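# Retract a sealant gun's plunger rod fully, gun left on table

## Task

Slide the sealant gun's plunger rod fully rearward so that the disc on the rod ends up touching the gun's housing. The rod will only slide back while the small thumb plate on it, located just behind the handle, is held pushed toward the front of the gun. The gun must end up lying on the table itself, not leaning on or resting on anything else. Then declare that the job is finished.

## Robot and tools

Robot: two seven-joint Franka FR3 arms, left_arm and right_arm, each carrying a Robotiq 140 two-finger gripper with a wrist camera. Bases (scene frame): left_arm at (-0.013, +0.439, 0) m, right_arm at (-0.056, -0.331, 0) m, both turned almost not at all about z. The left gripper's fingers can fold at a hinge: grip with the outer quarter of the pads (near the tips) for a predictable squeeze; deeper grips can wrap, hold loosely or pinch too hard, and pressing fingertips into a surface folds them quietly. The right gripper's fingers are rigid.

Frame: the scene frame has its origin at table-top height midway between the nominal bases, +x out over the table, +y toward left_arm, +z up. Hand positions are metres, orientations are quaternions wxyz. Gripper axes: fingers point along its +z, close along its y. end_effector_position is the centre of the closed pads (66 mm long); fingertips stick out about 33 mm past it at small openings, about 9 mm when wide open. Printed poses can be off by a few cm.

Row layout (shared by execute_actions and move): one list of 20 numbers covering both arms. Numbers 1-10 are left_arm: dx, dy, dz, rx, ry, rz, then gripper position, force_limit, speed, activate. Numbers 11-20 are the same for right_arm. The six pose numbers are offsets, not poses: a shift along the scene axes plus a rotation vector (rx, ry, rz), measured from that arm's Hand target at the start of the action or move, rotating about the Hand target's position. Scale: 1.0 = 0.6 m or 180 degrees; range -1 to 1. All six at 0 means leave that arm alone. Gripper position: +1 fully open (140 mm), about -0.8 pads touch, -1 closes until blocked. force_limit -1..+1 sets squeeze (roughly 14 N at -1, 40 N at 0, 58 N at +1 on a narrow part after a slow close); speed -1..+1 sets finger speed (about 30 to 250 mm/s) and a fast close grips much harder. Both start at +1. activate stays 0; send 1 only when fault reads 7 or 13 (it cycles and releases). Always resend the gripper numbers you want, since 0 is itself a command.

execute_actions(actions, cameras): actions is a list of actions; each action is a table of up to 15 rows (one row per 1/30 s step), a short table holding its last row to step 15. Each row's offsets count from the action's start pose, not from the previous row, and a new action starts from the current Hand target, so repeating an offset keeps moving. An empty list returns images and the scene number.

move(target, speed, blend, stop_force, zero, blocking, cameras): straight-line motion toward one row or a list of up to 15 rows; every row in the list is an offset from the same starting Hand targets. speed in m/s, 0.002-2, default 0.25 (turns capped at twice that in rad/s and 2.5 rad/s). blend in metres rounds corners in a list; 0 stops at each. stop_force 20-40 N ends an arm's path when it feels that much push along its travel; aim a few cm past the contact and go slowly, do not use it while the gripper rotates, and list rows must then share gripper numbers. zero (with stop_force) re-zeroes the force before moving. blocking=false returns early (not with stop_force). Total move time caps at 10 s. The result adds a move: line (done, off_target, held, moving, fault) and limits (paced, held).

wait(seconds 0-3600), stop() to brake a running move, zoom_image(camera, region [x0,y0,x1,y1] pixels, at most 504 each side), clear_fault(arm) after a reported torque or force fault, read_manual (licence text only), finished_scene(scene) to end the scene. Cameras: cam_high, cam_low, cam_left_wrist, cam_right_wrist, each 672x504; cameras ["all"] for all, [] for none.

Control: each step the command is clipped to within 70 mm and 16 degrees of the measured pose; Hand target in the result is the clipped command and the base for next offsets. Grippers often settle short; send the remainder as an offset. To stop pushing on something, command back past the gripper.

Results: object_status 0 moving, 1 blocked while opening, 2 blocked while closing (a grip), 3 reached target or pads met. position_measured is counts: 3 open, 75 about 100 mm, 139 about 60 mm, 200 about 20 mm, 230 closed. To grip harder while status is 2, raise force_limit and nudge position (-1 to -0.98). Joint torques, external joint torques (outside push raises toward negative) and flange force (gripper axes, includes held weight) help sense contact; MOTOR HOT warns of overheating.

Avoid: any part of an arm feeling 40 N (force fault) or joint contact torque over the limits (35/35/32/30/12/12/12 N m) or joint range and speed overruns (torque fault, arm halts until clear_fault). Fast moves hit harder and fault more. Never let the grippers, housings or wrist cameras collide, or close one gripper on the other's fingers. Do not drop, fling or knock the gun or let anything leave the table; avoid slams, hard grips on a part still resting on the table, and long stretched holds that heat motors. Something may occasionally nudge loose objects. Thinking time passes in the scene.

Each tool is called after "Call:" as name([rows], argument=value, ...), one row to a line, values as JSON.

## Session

Call:
execute_actions(actions=[])

Call:
zoom_image(camera="cam_high", region=[150, 200, 450, 425])

Scene clock: 0.00 s.
left_arm: end_effector_position=(+0.7098, +0.4700, +0.1568) position_measured=3 object_status=3 fault=0 end_effector_quat_wxyz=(+0.296, -0.418, +0.797, +0.321) | right_arm: end_effector_position=(+0.4123, -0.2426, +0.3219) position_measured=3 object_status=3 fault=0 end_effector_quat_wxyz=(-0.023, +0.227, +0.973, -0.041)
Joint positions: left_arm=[-0.322 0.623 0.032 -1.563 0.979 1.939 -0.163] | right_arm=[0.09 -0.194 0.1 -2.009 -0.036 1.738 2.247]
Joint velocities: within noise
Joint torques (N m): no reading
External joint torques (N m): no reading
Flange force (N): no reading
Hand target: left_arm +0.7098, +0.4700, +0.1568; +0.296, -0.418, +0.797, +0.321 | right_arm +0.4123, -0.2426, +0.3219; -0.023, +0.227, +0.973, -0.041
Tool commands: left_gripper/position=+1.0 left_gripper/force_limit=+1.0 left_gripper/speed=+1.0 left_gripper/activate=+0.0 right_gripper/position=+1.0 right_gripper/force_limit=+1.0 right_gripper/speed=+1.0 right_gripper/activate=+0.0

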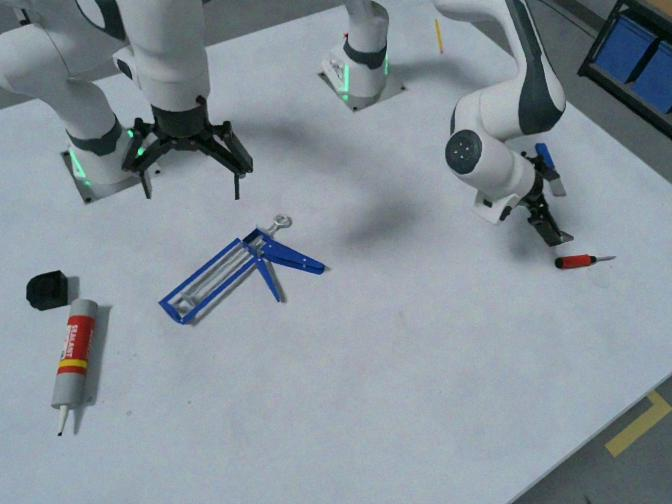

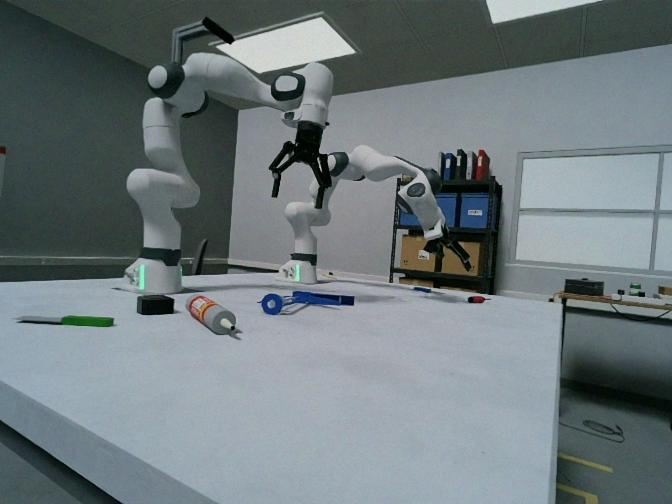

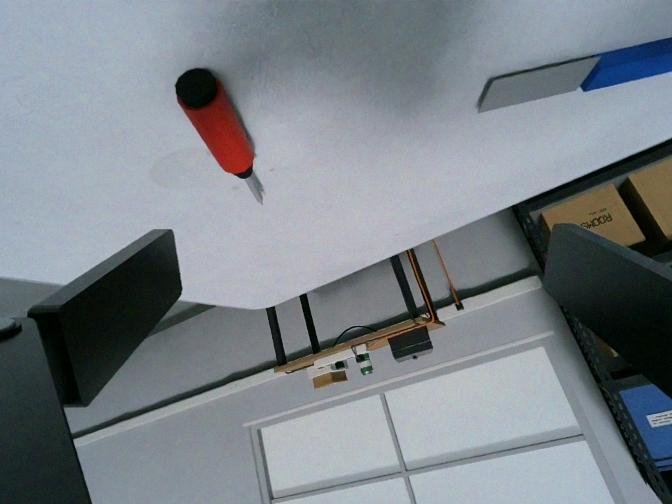

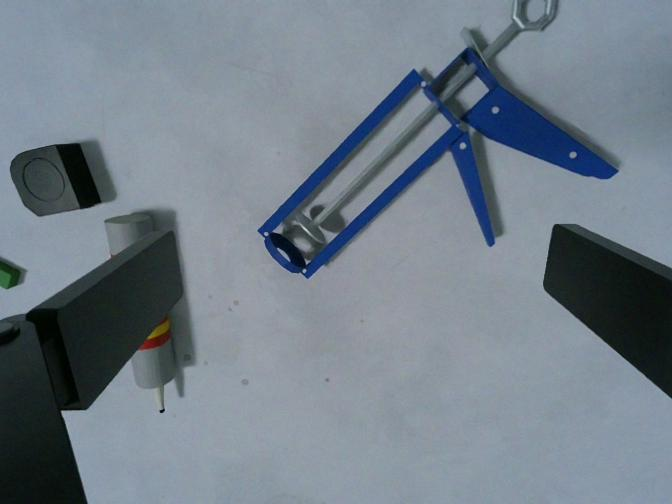

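Scaled by 1.680.

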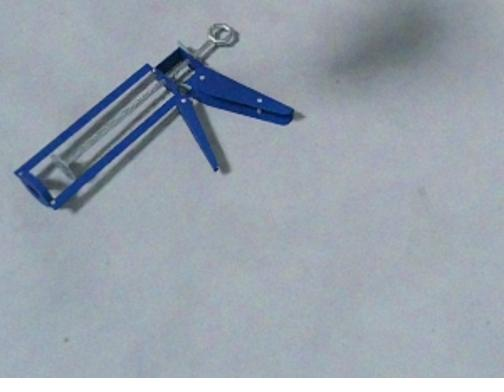

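Call:
move(target=[-0.675,-0.642,0.083,-0.0906,0.1802,-0.7068,1,1,1,0,-0.071,0.191,-0.32,0.0289,-0.0105,0.2492,0.25,-0.5,0,0], cameras=["all"])

Scene clock: 114.90 s.
left_arm: end_effector_position=(+0.3046, +0.0843, +0.2067) position_measured=3 object_status=3 fault=0 end_effector_quat_wxyz=(+0.176, +0.566, +0.795, -0.129) | right_arm: end_effector_position=(+0.3702, -0.1286, +0.1310) position_measured=98 object_status=3 fault=0 end_effector_quat_wxyz=(+0.000, -0.158, +0.987, -0.001)
Joint positions: left_arm=[-1.605 -0.703 0.896 -2.727 0.601 2.576 1.639] | right_arm=[0.32 -0.104 0.103 -2.439 0.011 2.336 1.69]
Joint velocities: left_arm=[0 0 0.001 0 0.001 -0.003 0.006] | right_arm=[within noise]
Joint torques (N m): left_arm=[-0.31 -2.88 -11.74 21.55 1.08 2.95 0.09] | right_arm=[0.26 -27.07 -0.58 20.97 0.85 2.54 -0.18]
External joint torques (N m): left_arm=[-0.23 -1.07 0.75 0.89 0.35 -0.36 0.1] | right_arm=[0.16 -1.14 -0.28 -0.96 0.26 0.12 -0.18]
Flange force (N): left_arm=[-0.5 3.0 -2.8] | right_arm=[6.5 -1.3 -0.8]
Hand target: left_arm +0.3048, +0.0848, +0.2066; +0.176, +0.570, +0.792, -0.127 | right_arm +0.3697, -0.1280, +0.1299; +0.000, -0.161, +0.987, +0.000
Off the commanded pose: left_arm 0.001 m, 1 deg | right_arm 0.001 m, 0 deg.
move: done

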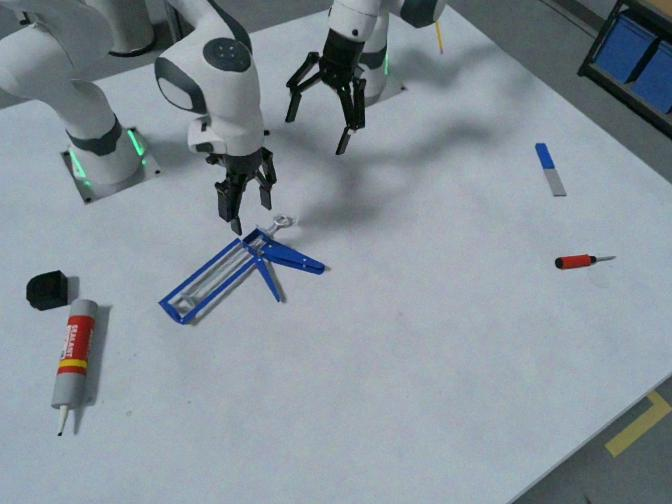

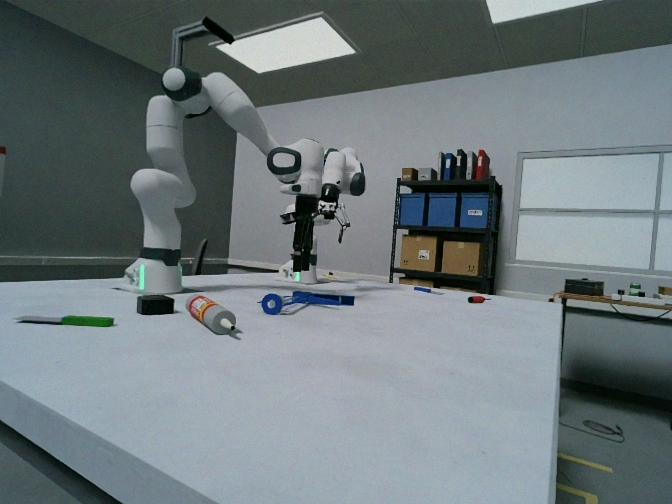

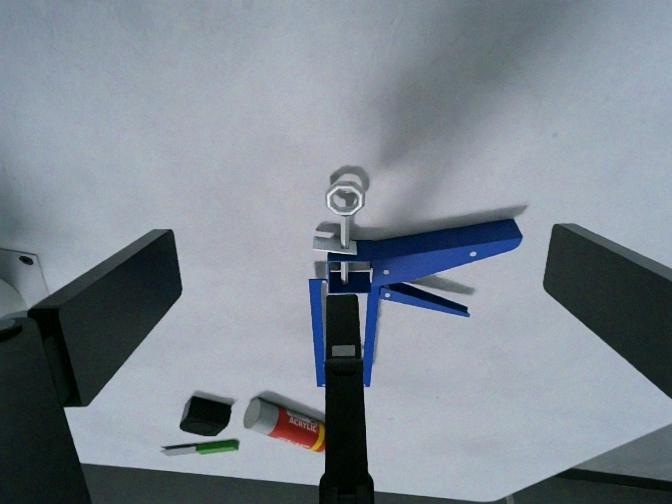

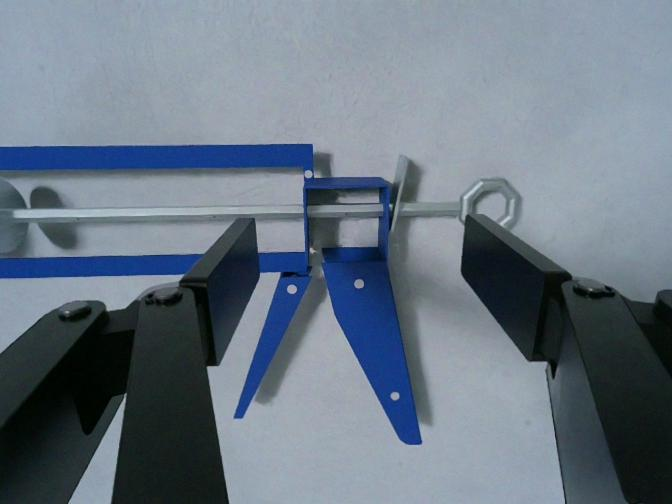

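Call:
move(target=[0,0,0,0,0,0,0.2,-1,0,0,0,0.005,-0.125,0,0,0,0.25,-0.5,0,0], cameras=["cam_left_wrist","cam_right_wrist","cam_low"], speed=0.1)

Call:
zoom_image(camera="cam_right_wrist", region=[220, 120, 540, 360])

Call:
zoom_image(camera="cam_low", region=[230, 220, 390, 340])

Call:
zoom_image(camera="cam_left_wrist", region=[270, 150, 450, 300])

Scene clock: 159.67 s.
left_arm: end_effector_position=(+0.3046, +0.0843, +0.2066) position_measured=104 object_status=3 fault=0 end_effector_quat_wxyz=(+0.177, +0.567, +0.794, -0.128) | right_arm: end_effector_position=(+0.3696, -0.1262, +0.0555) position_measured=98 object_status=3 fault=0 end_effector_quat_wxyz=(-0.001, -0.163, +0.987, +0.000)
Joint positions: left_arm=[-1.605 -0.703 0.896 -2.727 0.601 2.576 1.641] | right_arm=[0.32 0.054 0.106 -2.487 -0.009 2.539 1.699]
Joint velocities: left_arm=[within noise] | right_arm=[-0.001 0.001 0 -0.002 0 0.005 0.003]
Joint torques (N m): left_arm=[-0.03 -2.7 -12.1 21.46 0.9 3.01 0.21] | right_arm=[0.7 -29.71 0.35 19.06 0.17 2.6 0.19]
External joint torques (N m): left_arm=[0 -0.81 0.38 0.7 0.17 -0.32 0.22] | right_arm=[0.67 -0.68 0.11 -0.46 -0.3 0.15 0.19]
Flange force (N): left_arm=[0.0 2.1 -3.1] | right_arm=[3.3 0.9 -0.8]
Hand target: left_arm +0.3048, +0.0848, +0.2066; +0.176, +0.570, +0.792, -0.127 | right_arm +0.3697, -0.1250, +0.0549; +0.000, -0.161, +0.987, +0.000
Off the commanded pose: left_arm 0.001 m, 0 deg | right_arm 0.001 m, 0 deg.
move: done
Images, in order (width x height): cam_low 672x504, cam_left_wrist 672x504, cam_right_wrist 672x504.

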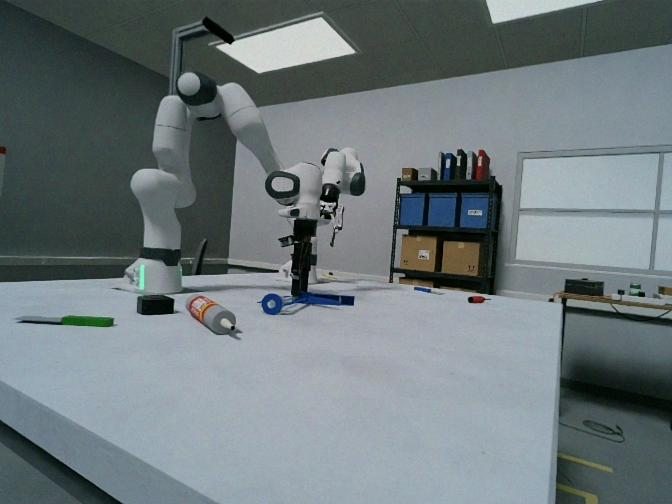

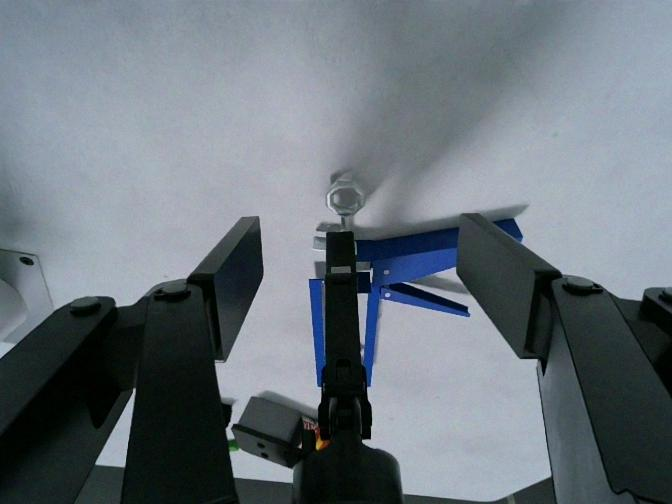

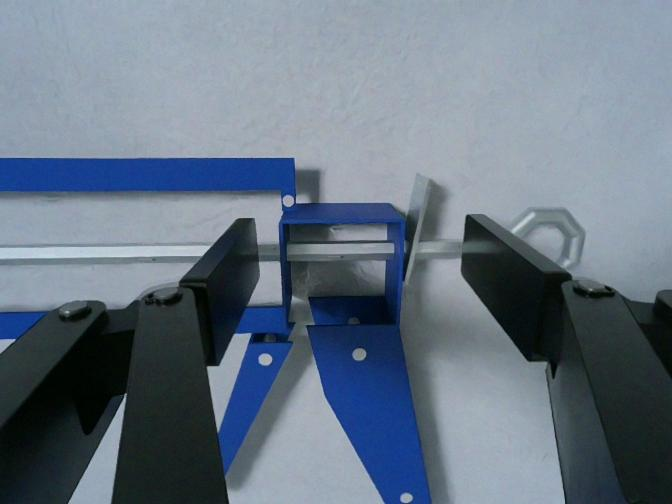

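Scaled by 1.575.

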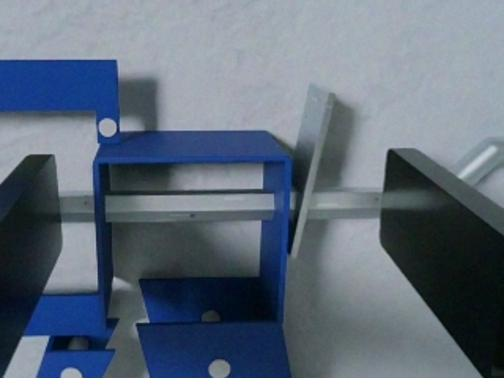

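Scaled by 3.150.

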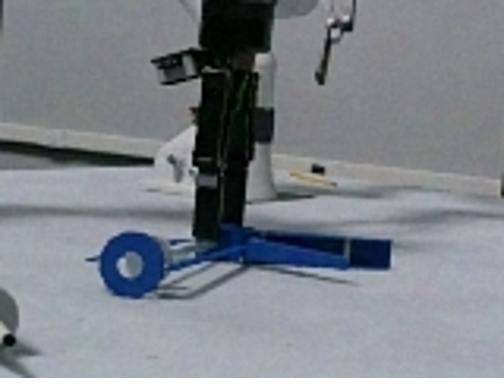

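Scaled by 2.800.

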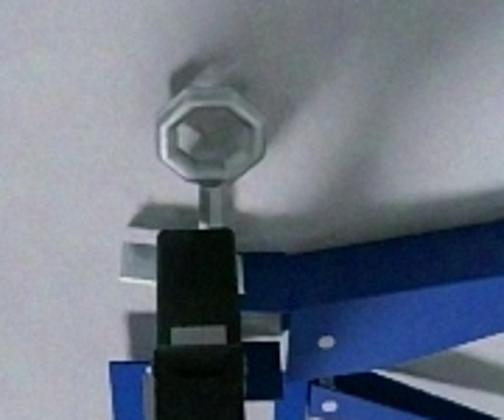

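Call:
move(target=[0,0,0,0,0,0,0.2,-1,0,0,-0.0028,-0.0067,-0.0115,0,0,0,0.25,-0.5,0,0], cameras=["cam_left_wrist","cam_right_wrist"], speed=0.04)

Call:
zoom_image(camera="cam_left_wrist", region=[270, 150, 450, 300])

Scene clock: 198.37 s.
left_arm: end_effector_position=(+0.3046, +0.0843, +0.2066) position_measured=104 object_status=3 fault=0 end_effector_quat_wxyz=(+0.177, +0.567, +0.794, -0.128) | right_arm: end_effector_position=(+0.3706, -0.1259, +0.0543) position_measured=98 object_status=3 fault=0 end_effector_quat_wxyz=(+0.004, -0.162, +0.987, +0.001)
Joint positions: left_arm=[-1.605 -0.703 0.896 -2.727 0.601 2.576 1.641] | right_arm=[0.32 0.054 0.106 -2.494 -0.01 2.556 1.701]
Joint torques (N m): left_arm=[-0.02 -2.7 -12.11 21.46 0.91 3.01 0.16] | right_arm=[-0.19 -23.72 -0.84 15.6 0.19 3.32 -0.04]
External joint torques (N m): left_arm=[0.06 -0.88 0.39 0.78 0.18 -0.31 0.18] | right_arm=[-0.23 5.06 -1.09 -3.73 -0.28 0.87 -0.04]
Flange force (N): left_arm=[0.1 2.1 -3.4] | right_arm=[0.4 -1.4 15.8]
Hand target: left_arm +0.3048, +0.0848, +0.2066; +0.176, +0.570, +0.792, -0.127 | right_arm +0.3680, -0.1290, +0.0480; +0.000, -0.161, +0.987, +0.000
Off the commanded pose: left_arm 0.001 m, 0 deg | right_arm 0.008 m, 1 deg.
move: off_target (right_arm)

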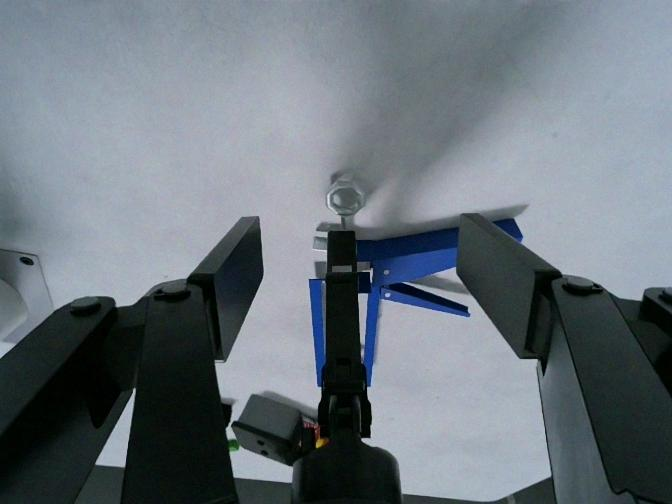

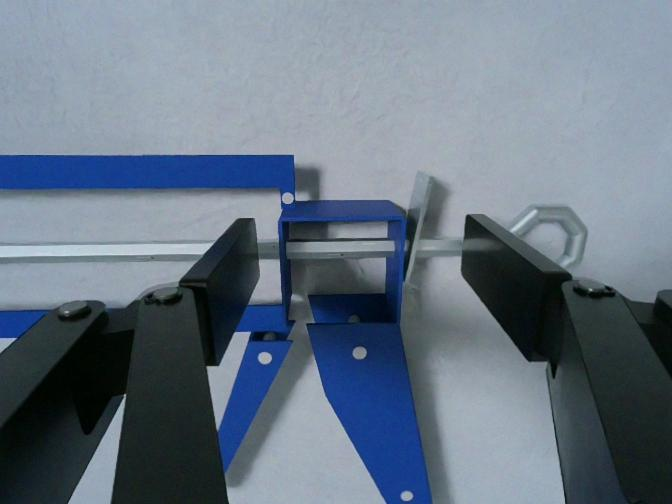

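Scaled by 2.800.

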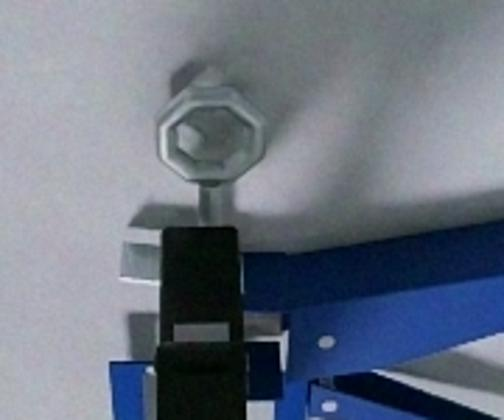

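Call:
move([
  [0,0,0,0,0,0,0.2,-1,0,0,0,0,0.02,0,0,0,0.15,-0.5,0,0],
  [0,0,0,0,0,0,0.2,-1,0,0,0,0,0.02,0,0,0,-1,-1,-1,0],
], cameras=["cam_left_wrist","cam_right_wrist"], speed=0.06)

Call:
wait(seconds=0.5)

Call:
zoom_image(camera="cam_right_wrist", region=[220, 120, 540, 360])

Call:
zoom_image(camera="cam_left_wrist", region=[270, 150, 450, 300])

Scene clock: 216.87 s.
left_arm: end_effector_position=(+0.3046, +0.0843, +0.2066) position_measured=104 object_status=3 fault=0 end_effector_quat_wxyz=(+0.177, +0.567, +0.794, -0.128) | right_arm: end_effector_position=(+0.3684, -0.1297, +0.0592) position_measured=143 object_status=0 fault=0 end_effector_quat_wxyz=(+0.000, -0.160, +0.987, -0.001)
Joint positions: left_arm=[-1.605 -0.703 0.896 -2.727 0.601 2.576 1.641] | right_arm=[0.318 0.038 0.103 -2.495 -0.01 2.532 1.702]
Joint torques (N m): left_arm=[-0.01 -2.69 -12.06 21.47 0.9 3.01 0.2] | right_arm=[0.92 -30.42 0.68 18.87 0.73 2.05 -0.09]
External joint torques (N m): left_arm=[0.02 -0.8 0.42 0.7 0.18 -0.32 0.21] | right_arm=[0.9 -1.9 0.52 -0.68 0.26 -0.38 -0.09]
Flange force (N): left_arm=[0.0 2.2 -3.0] | right_arm=[7.0 0.4 -5.4]
Hand target: left_arm +0.3048, +0.0848, +0.2066; +0.176, +0.570, +0.792, -0.127 | right_arm +0.3680, -0.1290, +0.0600; +0.000, -0.161, +0.987, +0.000
Off the commanded pose: left_arm 0.001 m, 0 deg | right_arm 0.001 m, 0 deg.
move: done

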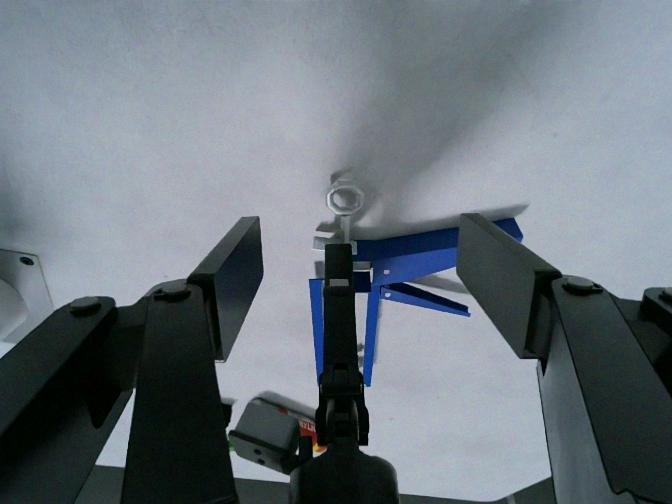

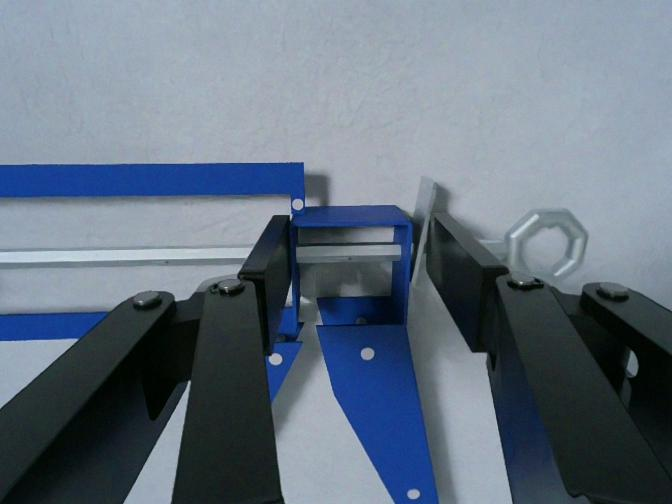

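Scene clock: 217.37 s.
left_arm: end_effector_position=(+0.3046, +0.0843, +0.2066) position_measured=104 object_status=3 fault=0 end_effector_quat_wxyz=(+0.177, +0.567, +0.794, -0.128) | right_arm: end_effector_position=(+0.3684, -0.1297, +0.0592) position_measured=143 object_status=2 fault=0 end_effector_quat_wxyz=(+0.000, -0.160, +0.987, -0.001)
Joint positions: left_arm=[-1.605 -0.703 0.896 -2.727 0.601 2.576 1.641] | right_arm=[0.318 0.038 0.103 -2.495 -0.01 2.532 1.702]
Joint torques (N m): left_arm=[0.02 -2.71 -12.12 21.48 0.9 3.01 0.18] | right_arm=[0.93 -30.4 0.72 18.85 0.74 2.03 -0.11]
External joint torques (N m): left_arm=[0.03 -0.82 0.35 0.76 0.17 -0.32 0.2] | right_arm=[1.01 -1.99 0.66 -0.63 0.26 -0.39 -0.11]
Flange force (N): left_arm=[-0.1 2.1 -3.2] | right_arm=[7.1 0.6 -5.6]
Hand target: left_arm +0.3048, +0.0848, +0.2066; +0.176, +0.570, +0.792, -0.127 | right_arm +0.3680, -0.1290, +0.0600; +0.000, -0.161, +0.987, +0.000
Tool commands: left_gripper/position=+0.2 left_gripper/force_limit=-1.0 left_gripper/speed=+0.0 left_gripper/activate=+0.0 right_gripper/position=-1.0 right_gripper/force_limit=-1.0 right_gripper/speed=-1.0 right_gripper/activate=+0.0
Off the commanded pose: left_arm 0.001 m, 0 deg | right_arm 0.001 m, 0 deg.
wait: 0.50 s; at rest by 0.17 s

Scaled by 1.575.
This view is cut from an older image: the scene may have changed since it was taken.

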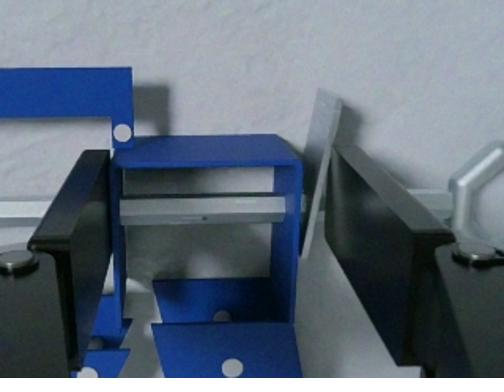

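Scaled by 2.800.
This view is cut from an older image: the scene may have changed since it was taken.

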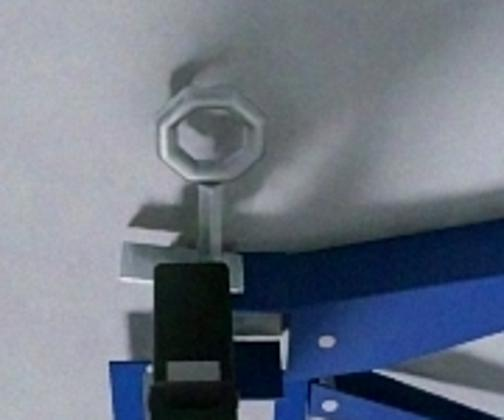

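Call:
move(target=[0,0,0,0,0,0,0.2,-1,0,0,0,0,0,0,0,0,-0.98,0,-1,0], cameras=["cam_left_wrist","cam_right_wrist"])

Call:
zoom_image(camera="cam_right_wrist", region=[220, 120, 540, 360])

Call:
zoom_image(camera="cam_left_wrist", region=[270, 150, 450, 300])

Scene clock: 227.80 s.
left_arm: end_effector_position=(+0.3046, +0.0843, +0.2066) position_measured=104 object_status=3 fault=0 end_effector_quat_wxyz=(+0.177, +0.567, +0.794, -0.128) | right_arm: end_effector_position=(+0.3688, -0.1297, +0.0599) position_measured=153 object_status=0 fault=0 end_effector_quat_wxyz=(+0.001, -0.160, +0.987, -0.001)
Joint positions: left_arm=[-1.605 -0.703 0.896 -2.727 0.601 2.576 1.641] | right_arm=[0.318 0.037 0.103 -2.495 -0.01 2.532 1.702]
Joint torques (N m): left_arm=[-0.01 -2.68 -12.12 21.46 0.9 3.02 0.18] | right_arm=[0.6 -29.45 0.4 18.69 0.74 2.1 -0.02]
External joint torques (N m): left_arm=[0.02 -0.83 0.35 0.8 0.17 -0.3 0.19] | right_arm=[0.65 -1.02 0.31 -0.87 0.26 -0.34 -0.02]
Flange force (N): left_arm=[-0.2 2.1 -3.2] | right_arm=[5.4 0.3 -3.1]
Hand target: left_arm +0.3048, +0.0848, +0.2066; +0.176, +0.570, +0.792, -0.127 | right_arm +0.3680, -0.1290, +0.0600; +0.000, -0.161, +0.987, +0.000
Off the commanded pose: left_arm 0.001 m, 0 deg | right_arm 0.001 m, 0 deg.
move: done

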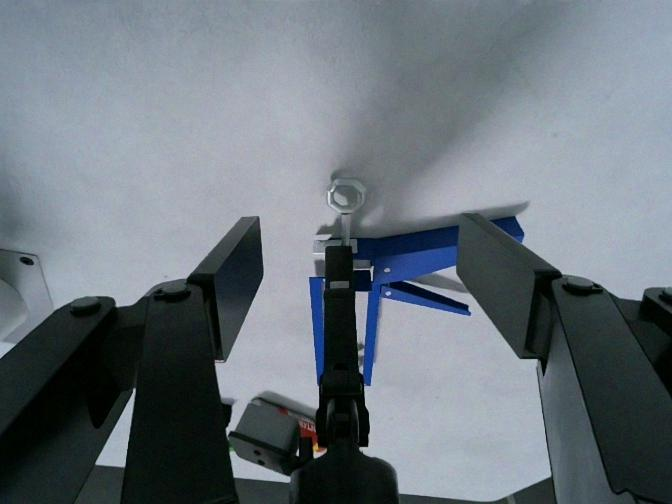

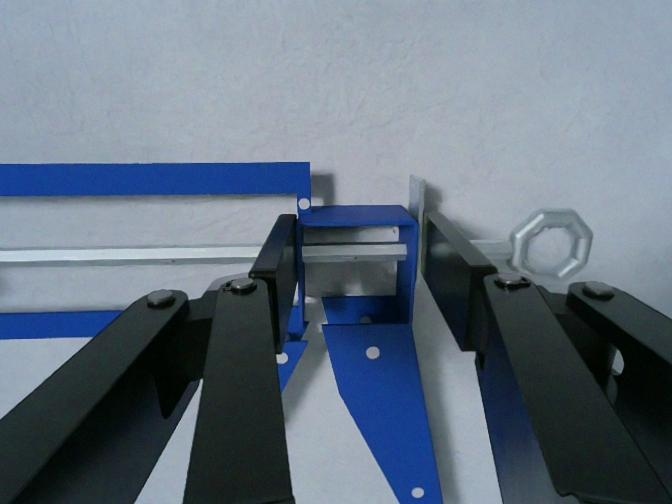

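Scaled by 1.575.

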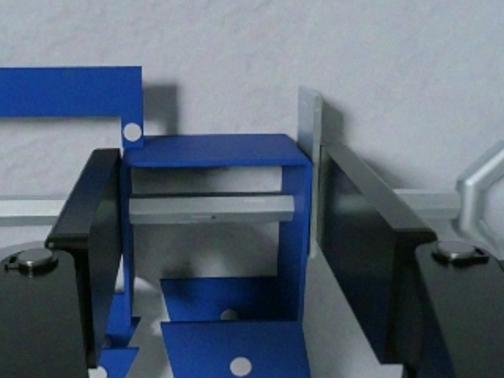

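Scaled by 2.800.

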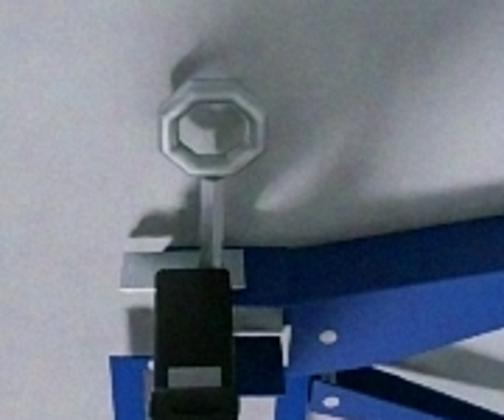

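Call:
move(target=[0.043,-0.1285,-0.183,0,0,0,0.0,-1,0,0,0,0,0,0,0,0,-0.98,0,-1,0], cameras=["all"], speed=0.12)

Call:
zoom_image(camera="cam_right_wrist", region=[380, 120, 672, 360])

Scene clock: 259.80 s.
left_arm: end_effector_position=(+0.3299, +0.0089, +0.0959) position_measured=129 object_status=3 fault=0 end_effector_quat_wxyz=(+0.174, +0.567, +0.795, -0.127) | right_arm: end_effector_position=(+0.3688, -0.1297, +0.0599) position_measured=153 object_status=2 fault=0 end_effector_quat_wxyz=(+0.001, -0.160, +0.987, -0.001)
Joint positions: left_arm=[-2.461 -0.252 1.672 -2.615 0.284 3.017 1.821] | right_arm=[0.318 0.037 0.103 -2.495 -0.01 2.532 1.702]
Joint velocities: left_arm=[-0.001 0 0.001 0.001 0.005 0.001 0.003] | right_arm=[within noise]
Joint torques (N m): left_arm=[-0.56 6.14 -6.44 19.13 1.12 3.49 0.28] | right_arm=[0.6 -29.45 0.35 18.73 0.74 2.09 -0.01]
External joint torques (N m): left_arm=[-0.54 -1.24 0.35 0.73 0.45 0.21 0.29] | right_arm=[0.62 -0.97 0.22 -0.79 0.26 -0.34 -0.01]
Flange force (N): left_arm=[0.0 0.0 0.0] | right_arm=[5.0 0.3 -3.0]
Hand target: left_arm +0.3306, +0.0077, +0.0968; +0.176, +0.570, +0.792, -0.127 | right_arm +0.3680, -0.1290, +0.0600; +0.000, -0.161, +0.987, +0.000
Off the commanded pose: left_arm 0.002 m, 1 deg | right_arm 0.001 m, 0 deg.
move: done

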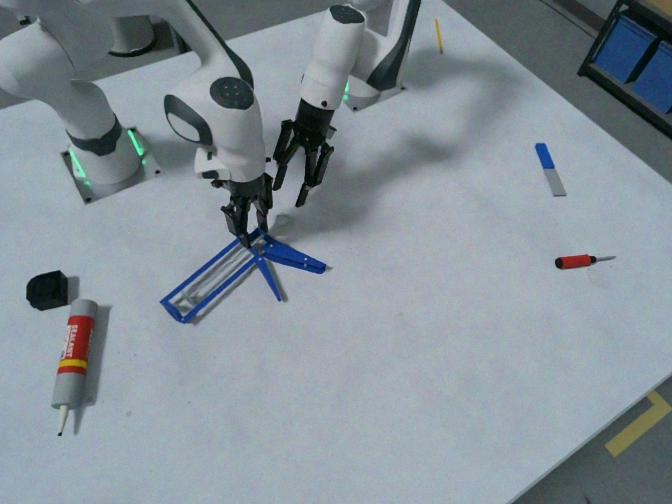

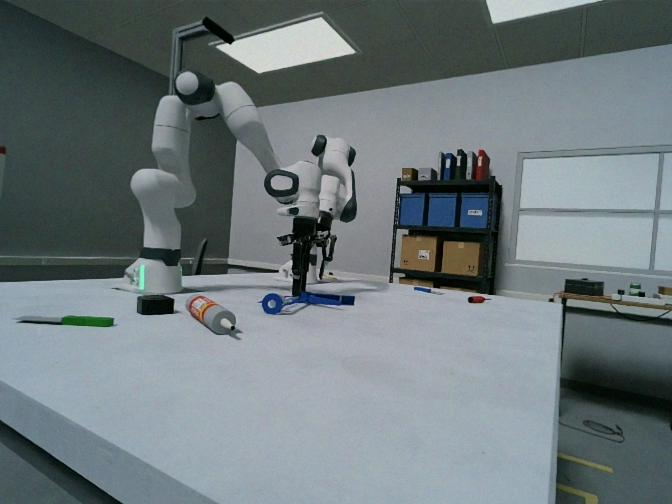

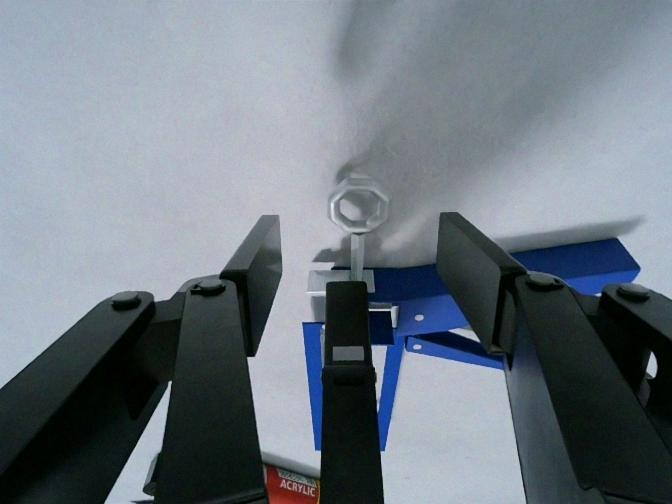

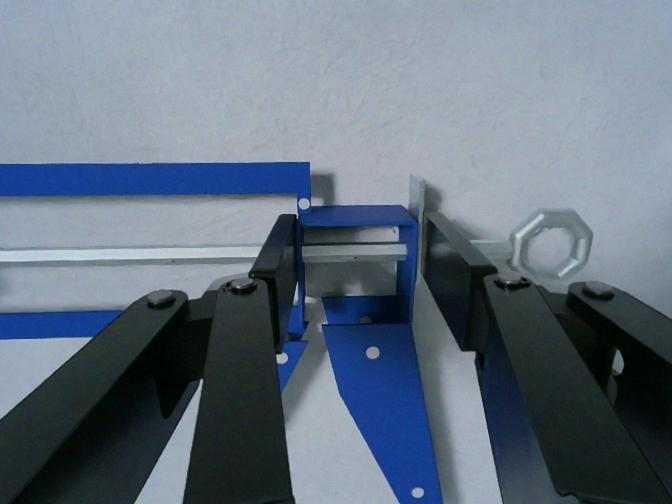

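Scaled by 1.726.

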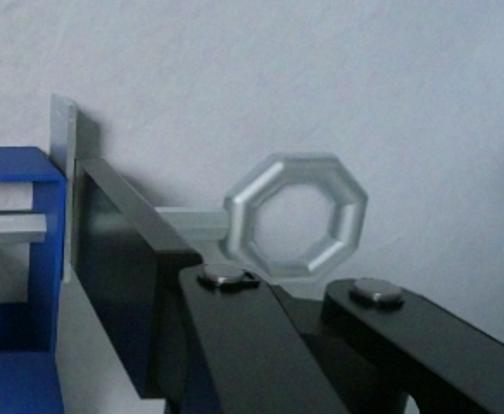

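Call:
move(target=[0.0113,-0.0333,-0.0755,0,0,0,0.0,-1,0,0,0,0,0,0,0,0,-0.98,0,-1,0], cameras=["cam_left_wrist","cam_right_wrist","cam_low"], speed=0.08)

Call:
zoom_image(camera="cam_right_wrist", region=[380, 120, 672, 360])

Call:
zoom_image(camera="cam_low", region=[230, 220, 390, 340])

Scene clock: 289.90 s.
left_arm: end_effector_position=(+0.3374, -0.0128, +0.0527) position_measured=129 object_status=3 fault=0 end_effector_quat_wxyz=(+0.175, +0.574, +0.789, -0.130) | right_arm: end_effector_position=(+0.3688, -0.1297, +0.0599) position_measured=153 object_status=2 fault=0 end_effector_quat_wxyz=(+0.001, -0.160, +0.987, -0.001)
Joint positions: left_arm=[-2.85 -0.442 2.136 -2.471 0.943 3.024 1.329] | right_arm=[0.318 0.037 0.103 -2.495 -0.01 2.532 1.702]
Joint velocities: left_arm=[0.001 0.001 0 -0.001 -0.001 0 -0.007] | right_arm=[within noise]
Joint torques (N m): left_arm=[-0.33 20.81 -10.5 16.69 0.6 2.95 -0.14] | right_arm=[0.61 -29.44 0.35 18.72 0.73 2.12 -0.13]
External joint torques (N m): left_arm=[-0.28 -1.17 0.34 0.66 0.39 -0.36 -0.13] | right_arm=[0.63 -0.95 0.23 -0.8 0.25 -0.31 -0.13]
Flange force (N): left_arm=[0.0 0.0 0.0] | right_arm=[5.0 0.0 -2.9]
Hand target: left_arm +0.3373, -0.0122, +0.0515; +0.176, +0.570, +0.792, -0.127 | right_arm +0.3680, -0.1290, +0.0600; +0.000, -0.161, +0.987, +0.000
Off the commanded pose: left_arm 0.001 m, 1 deg | right_arm 0.001 m, 0 deg.
joint sent to its limit (left arm) — joint 1 (waist), lower limit. The joint targets still meet the commanded pose.
move: done
Images, in order (width x height): cam_low 672x504, cam_left_wrist 672x504, cam_right_wrist 672x504.

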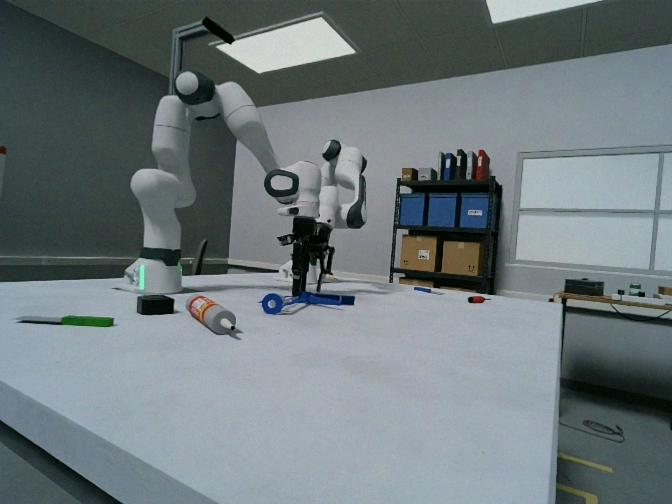

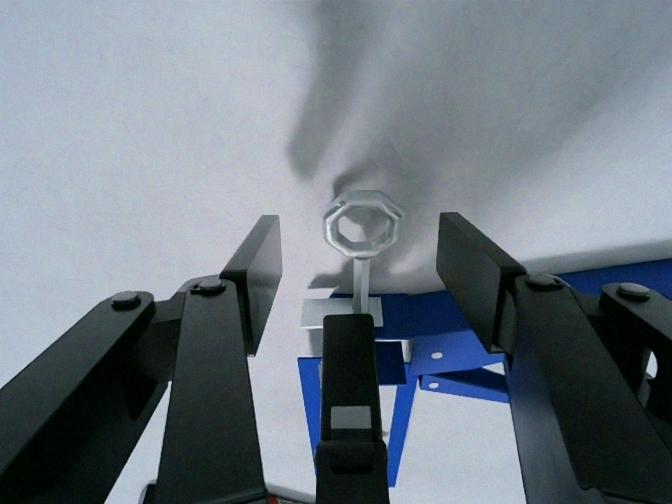

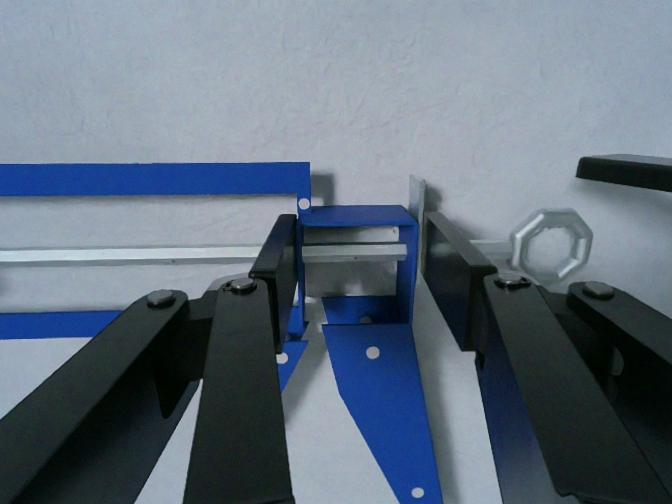

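Scaled by 1.726.

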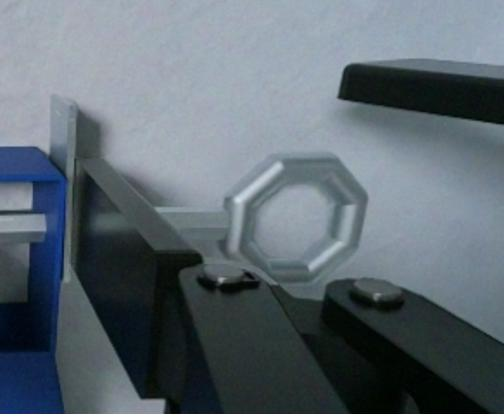

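Scaled by 3.150.

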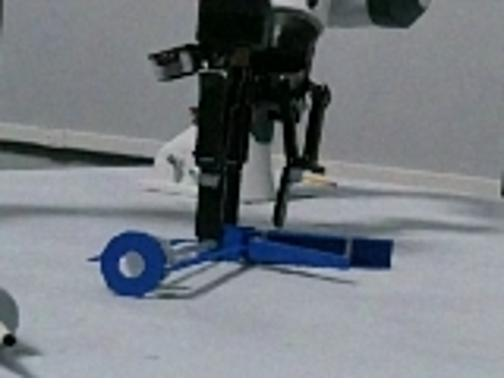

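Call:
move([
  [-0.01,0.08,0.2,0,0,0,0.0,-1,0,0,0,0,0,0,0,0,-0.98,0,-1,0],
  [0.12,0.28,0.35,0,0,0,0.0,-1,0,0,0,0,0,0,0,0,-0.98,0,-1,0],
  [0.12,0.28,0.35,-0.0675,0.2,0.453,0.0,-1,0,0,0,0,0,0,0,0,-0.98,0,-1,0],
  [0.12,0.28,0.35,-0.131,0.39,0.881,0.0,-1,0,0,0,0,0,0,0,0,-0.98,0,-1,0],
], blend=0.03, cameras=["cam_high"], speed=0.3)

Scene clock: 364.13 s.
left_arm: end_effector_position=(+0.4102, +0.1562, +0.2621) position_measured=129 object_status=3 fault=0 end_effector_quat_wxyz=(+0.116, +0.764, -0.608, +0.183) | right_arm: end_effector_position=(+0.3688, -0.1297, +0.0599) position_measured=153 object_status=2 fault=0 end_effector_quat_wxyz=(+0.001, -0.160, +0.987, -0.001)
Joint positions: left_arm=[-0.502 -0.397 0.021 -2.501 -0.431 2.376 -0.412] | right_arm=[0.318 0.037 0.103 -2.495 -0.01 2.532 1.702]
Joint velocities: left_arm=[0 0 0.001 0.001 0.001 -0.001 -0.006] | right_arm=[within noise]
Joint torques (N m): left_arm=[0.47 -18.04 -0.85 25.5 0.4 2.57 -0.11] | right_arm=[0.64 -29.41 0.36 18.73 0.73 2.11 -0.05]
External joint torques (N m): left_arm=[0.45 0.3 -0.3 0.9 -0.25 -0.35 -0.12] | right_arm=[0.73 -0.97 0.31 -0.82 0.25 -0.33 -0.05]
Flange force (N): left_arm=[2.7 -2.7 -0.9] | right_arm=[5.1 0.4 -3.0]
Hand target: left_arm +0.4093, +0.1558, +0.2615; +0.118, +0.767, -0.604, +0.181 | right_arm +0.3680, -0.1290, +0.0600; +0.000, -0.161, +0.987, +0.000
Off the commanded pose: left_arm 0.001 m, 1 deg | right_arm 0.001 m, 0 deg.
move: done; limits=paced

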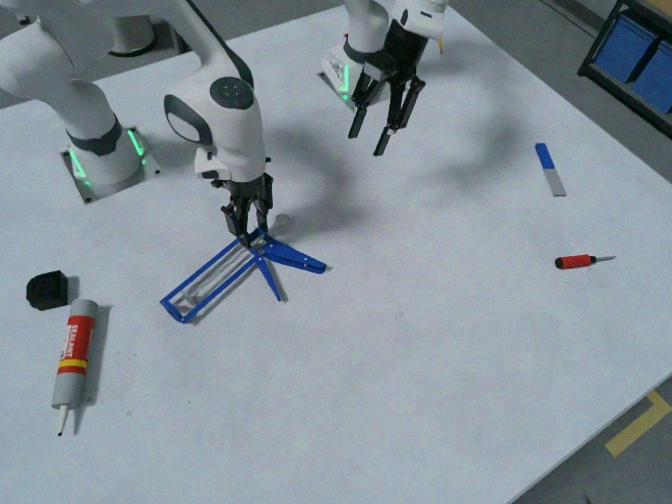

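Call:
move(target=[-0.1392,-0.2128,-0.2192,-0.004,0.011,0.025,0,-1,0,0, 0,0,0,0,0,0,-0.98,0,-1,0], speed=0.15, cameras=["cam_left_wrist","cam_right_wrist"])

Scene clock: 449.03 s.
left_arm: end_effector_position=(+0.3249, +0.0285, +0.1298) position_measured=129 object_status=3 fault=0 end_effector_quat_wxyz=(+0.125, +0.789, -0.575, +0.175) | right_arm: end_effector_position=(+0.3688, -0.1297, +0.0599) position_measured=153 object_status=2 fault=0 end_effector_quat_wxyz=(+0.001, -0.160, +0.987, -0.001)
Joint positions: left_arm=[-0.658 -0.128 -0.255 -2.626 -0.677 2.852 -0.587] | right_arm=[0.318 0.037 0.103 -2.495 -0.01 2.532 1.702]
Joint velocities: left_arm=[0.002 0.001 0.001 0 0 0.002 -0.006] | right_arm=[within noise]
Joint torques (N m): left_arm=[0.4 -23.05 0.3 21.16 0.93 3.21 -0.33] | right_arm=[0.52 -29.43 0.41 18.64 0.73 2.1 -0.02]
External joint torques (N m): left_arm=[0.4 0.41 -0.31 0.83 -0.09 0.2 -0.34] | right_arm=[0.53 -0.9 0.28 -0.93 0.26 -0.34 -0.02]
Flange force (N): left_arm=[3.8 -0.8 2.1] | right_arm=[5.3 0.2 -2.8]
Hand target: left_arm +0.3258, +0.0281, +0.1299; +0.126, +0.792, -0.570, +0.176 | right_arm +0.3680, -0.1290, +0.0600; +0.000, -0.161, +0.987, +0.000
Off the commanded pose: left_arm 0.001 m, 1 deg | right_arm 0.001 m, 0 deg.
move: done

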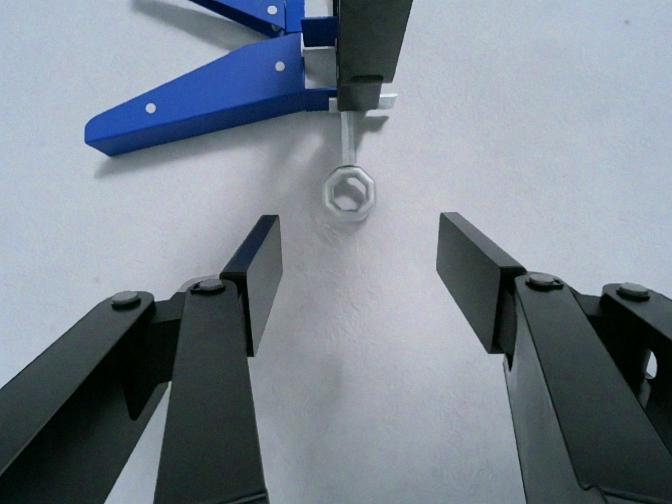

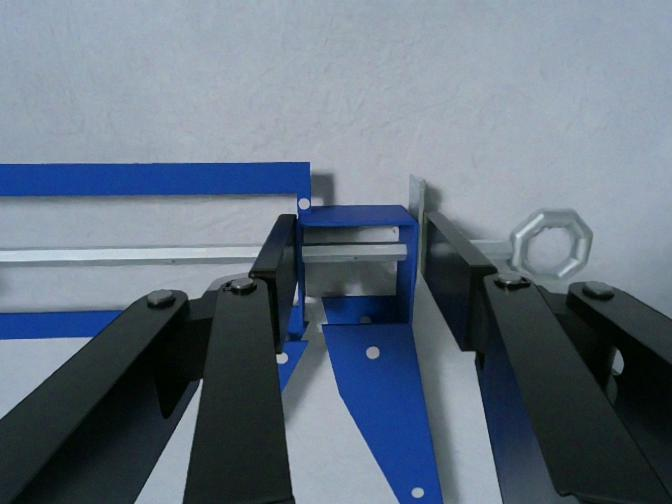

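Call:
move([
  [0.0145,-0.0435,-0.0953,0,0,0,0,-1,0,0, 0,0,0,0,0,0,-0.98,0,-1,0],
  [0.0217,-0.0652,-0.1432,0,0,0,0,-1,0,0, 0,0,0,0,0,0,-0.98,0,-1,0],
], speed=0.08, cameras=["cam_left_wrist","cam_right_wrist"])

Scene clock: 495.30 s.
left_arm: end_effector_position=(+0.3381, -0.0111, +0.0442) position_measured=129 object_status=3 fault=0 end_effector_quat_wxyz=(+0.126, +0.794, -0.569, +0.174) | right_arm: end_effector_position=(+0.3688, -0.1297, +0.0599) position_measured=153 object_status=2 fault=0 end_effector_quat_wxyz=(+0.001, -0.160, +0.987, -0.001)
Joint positions: left_arm=[-0.639 0.214 -0.353 -2.481 -0.873 3.072 -0.412] | right_arm=[0.318 0.037 0.103 -2.495 -0.01 2.532 1.702]
Joint velocities: left_arm=[0.001 0 -0.001 0.001 0.001 0.001 0.005] | right_arm=[within noise]
Joint torques (N m): left_arm=[0.44 -30.68 -1.99 17.8 0.93 3.01 0.18] | right_arm=[0.57 -29.43 0.35 18.63 0.73 2.11 -0.06]
External joint torques (N m): left_arm=[0.49 0.3 -0.37 0.9 -0.2 0.21 0.17] | right_arm=[0.56 -1.1 0.2 -0.84 0.26 -0.31 -0.06]
Flange force (N): left_arm=[0.0 0.0 0.0] | right_arm=[5.5 0.0 -3.2]
Hand target: left_arm +0.3388, -0.0110, +0.0440; +0.126, +0.792, -0.570, +0.176 | right_arm +0.3680, -0.1290, +0.0600; +0.000, -0.161, +0.987, +0.000
Off the commanded pose: left_arm 0.001 m, 0 deg | right_arm 0.001 m, 0 deg.
move: done

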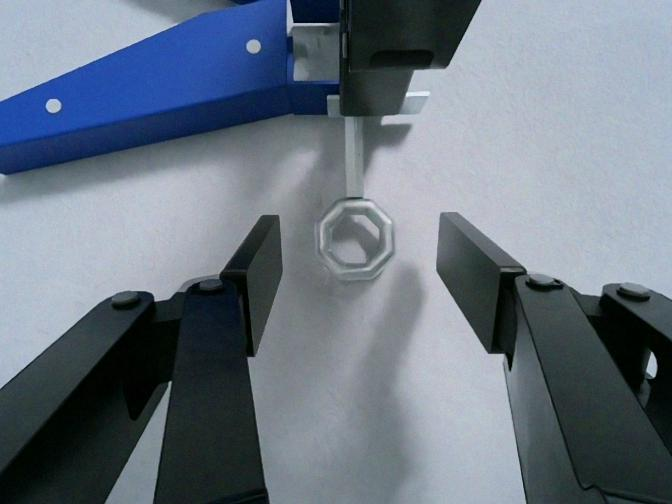

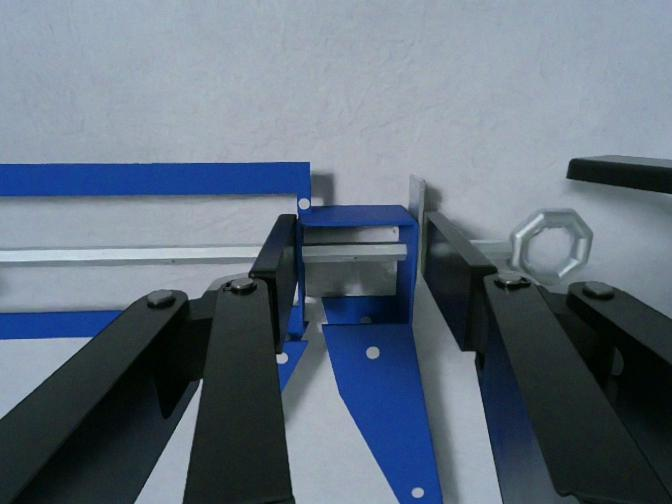

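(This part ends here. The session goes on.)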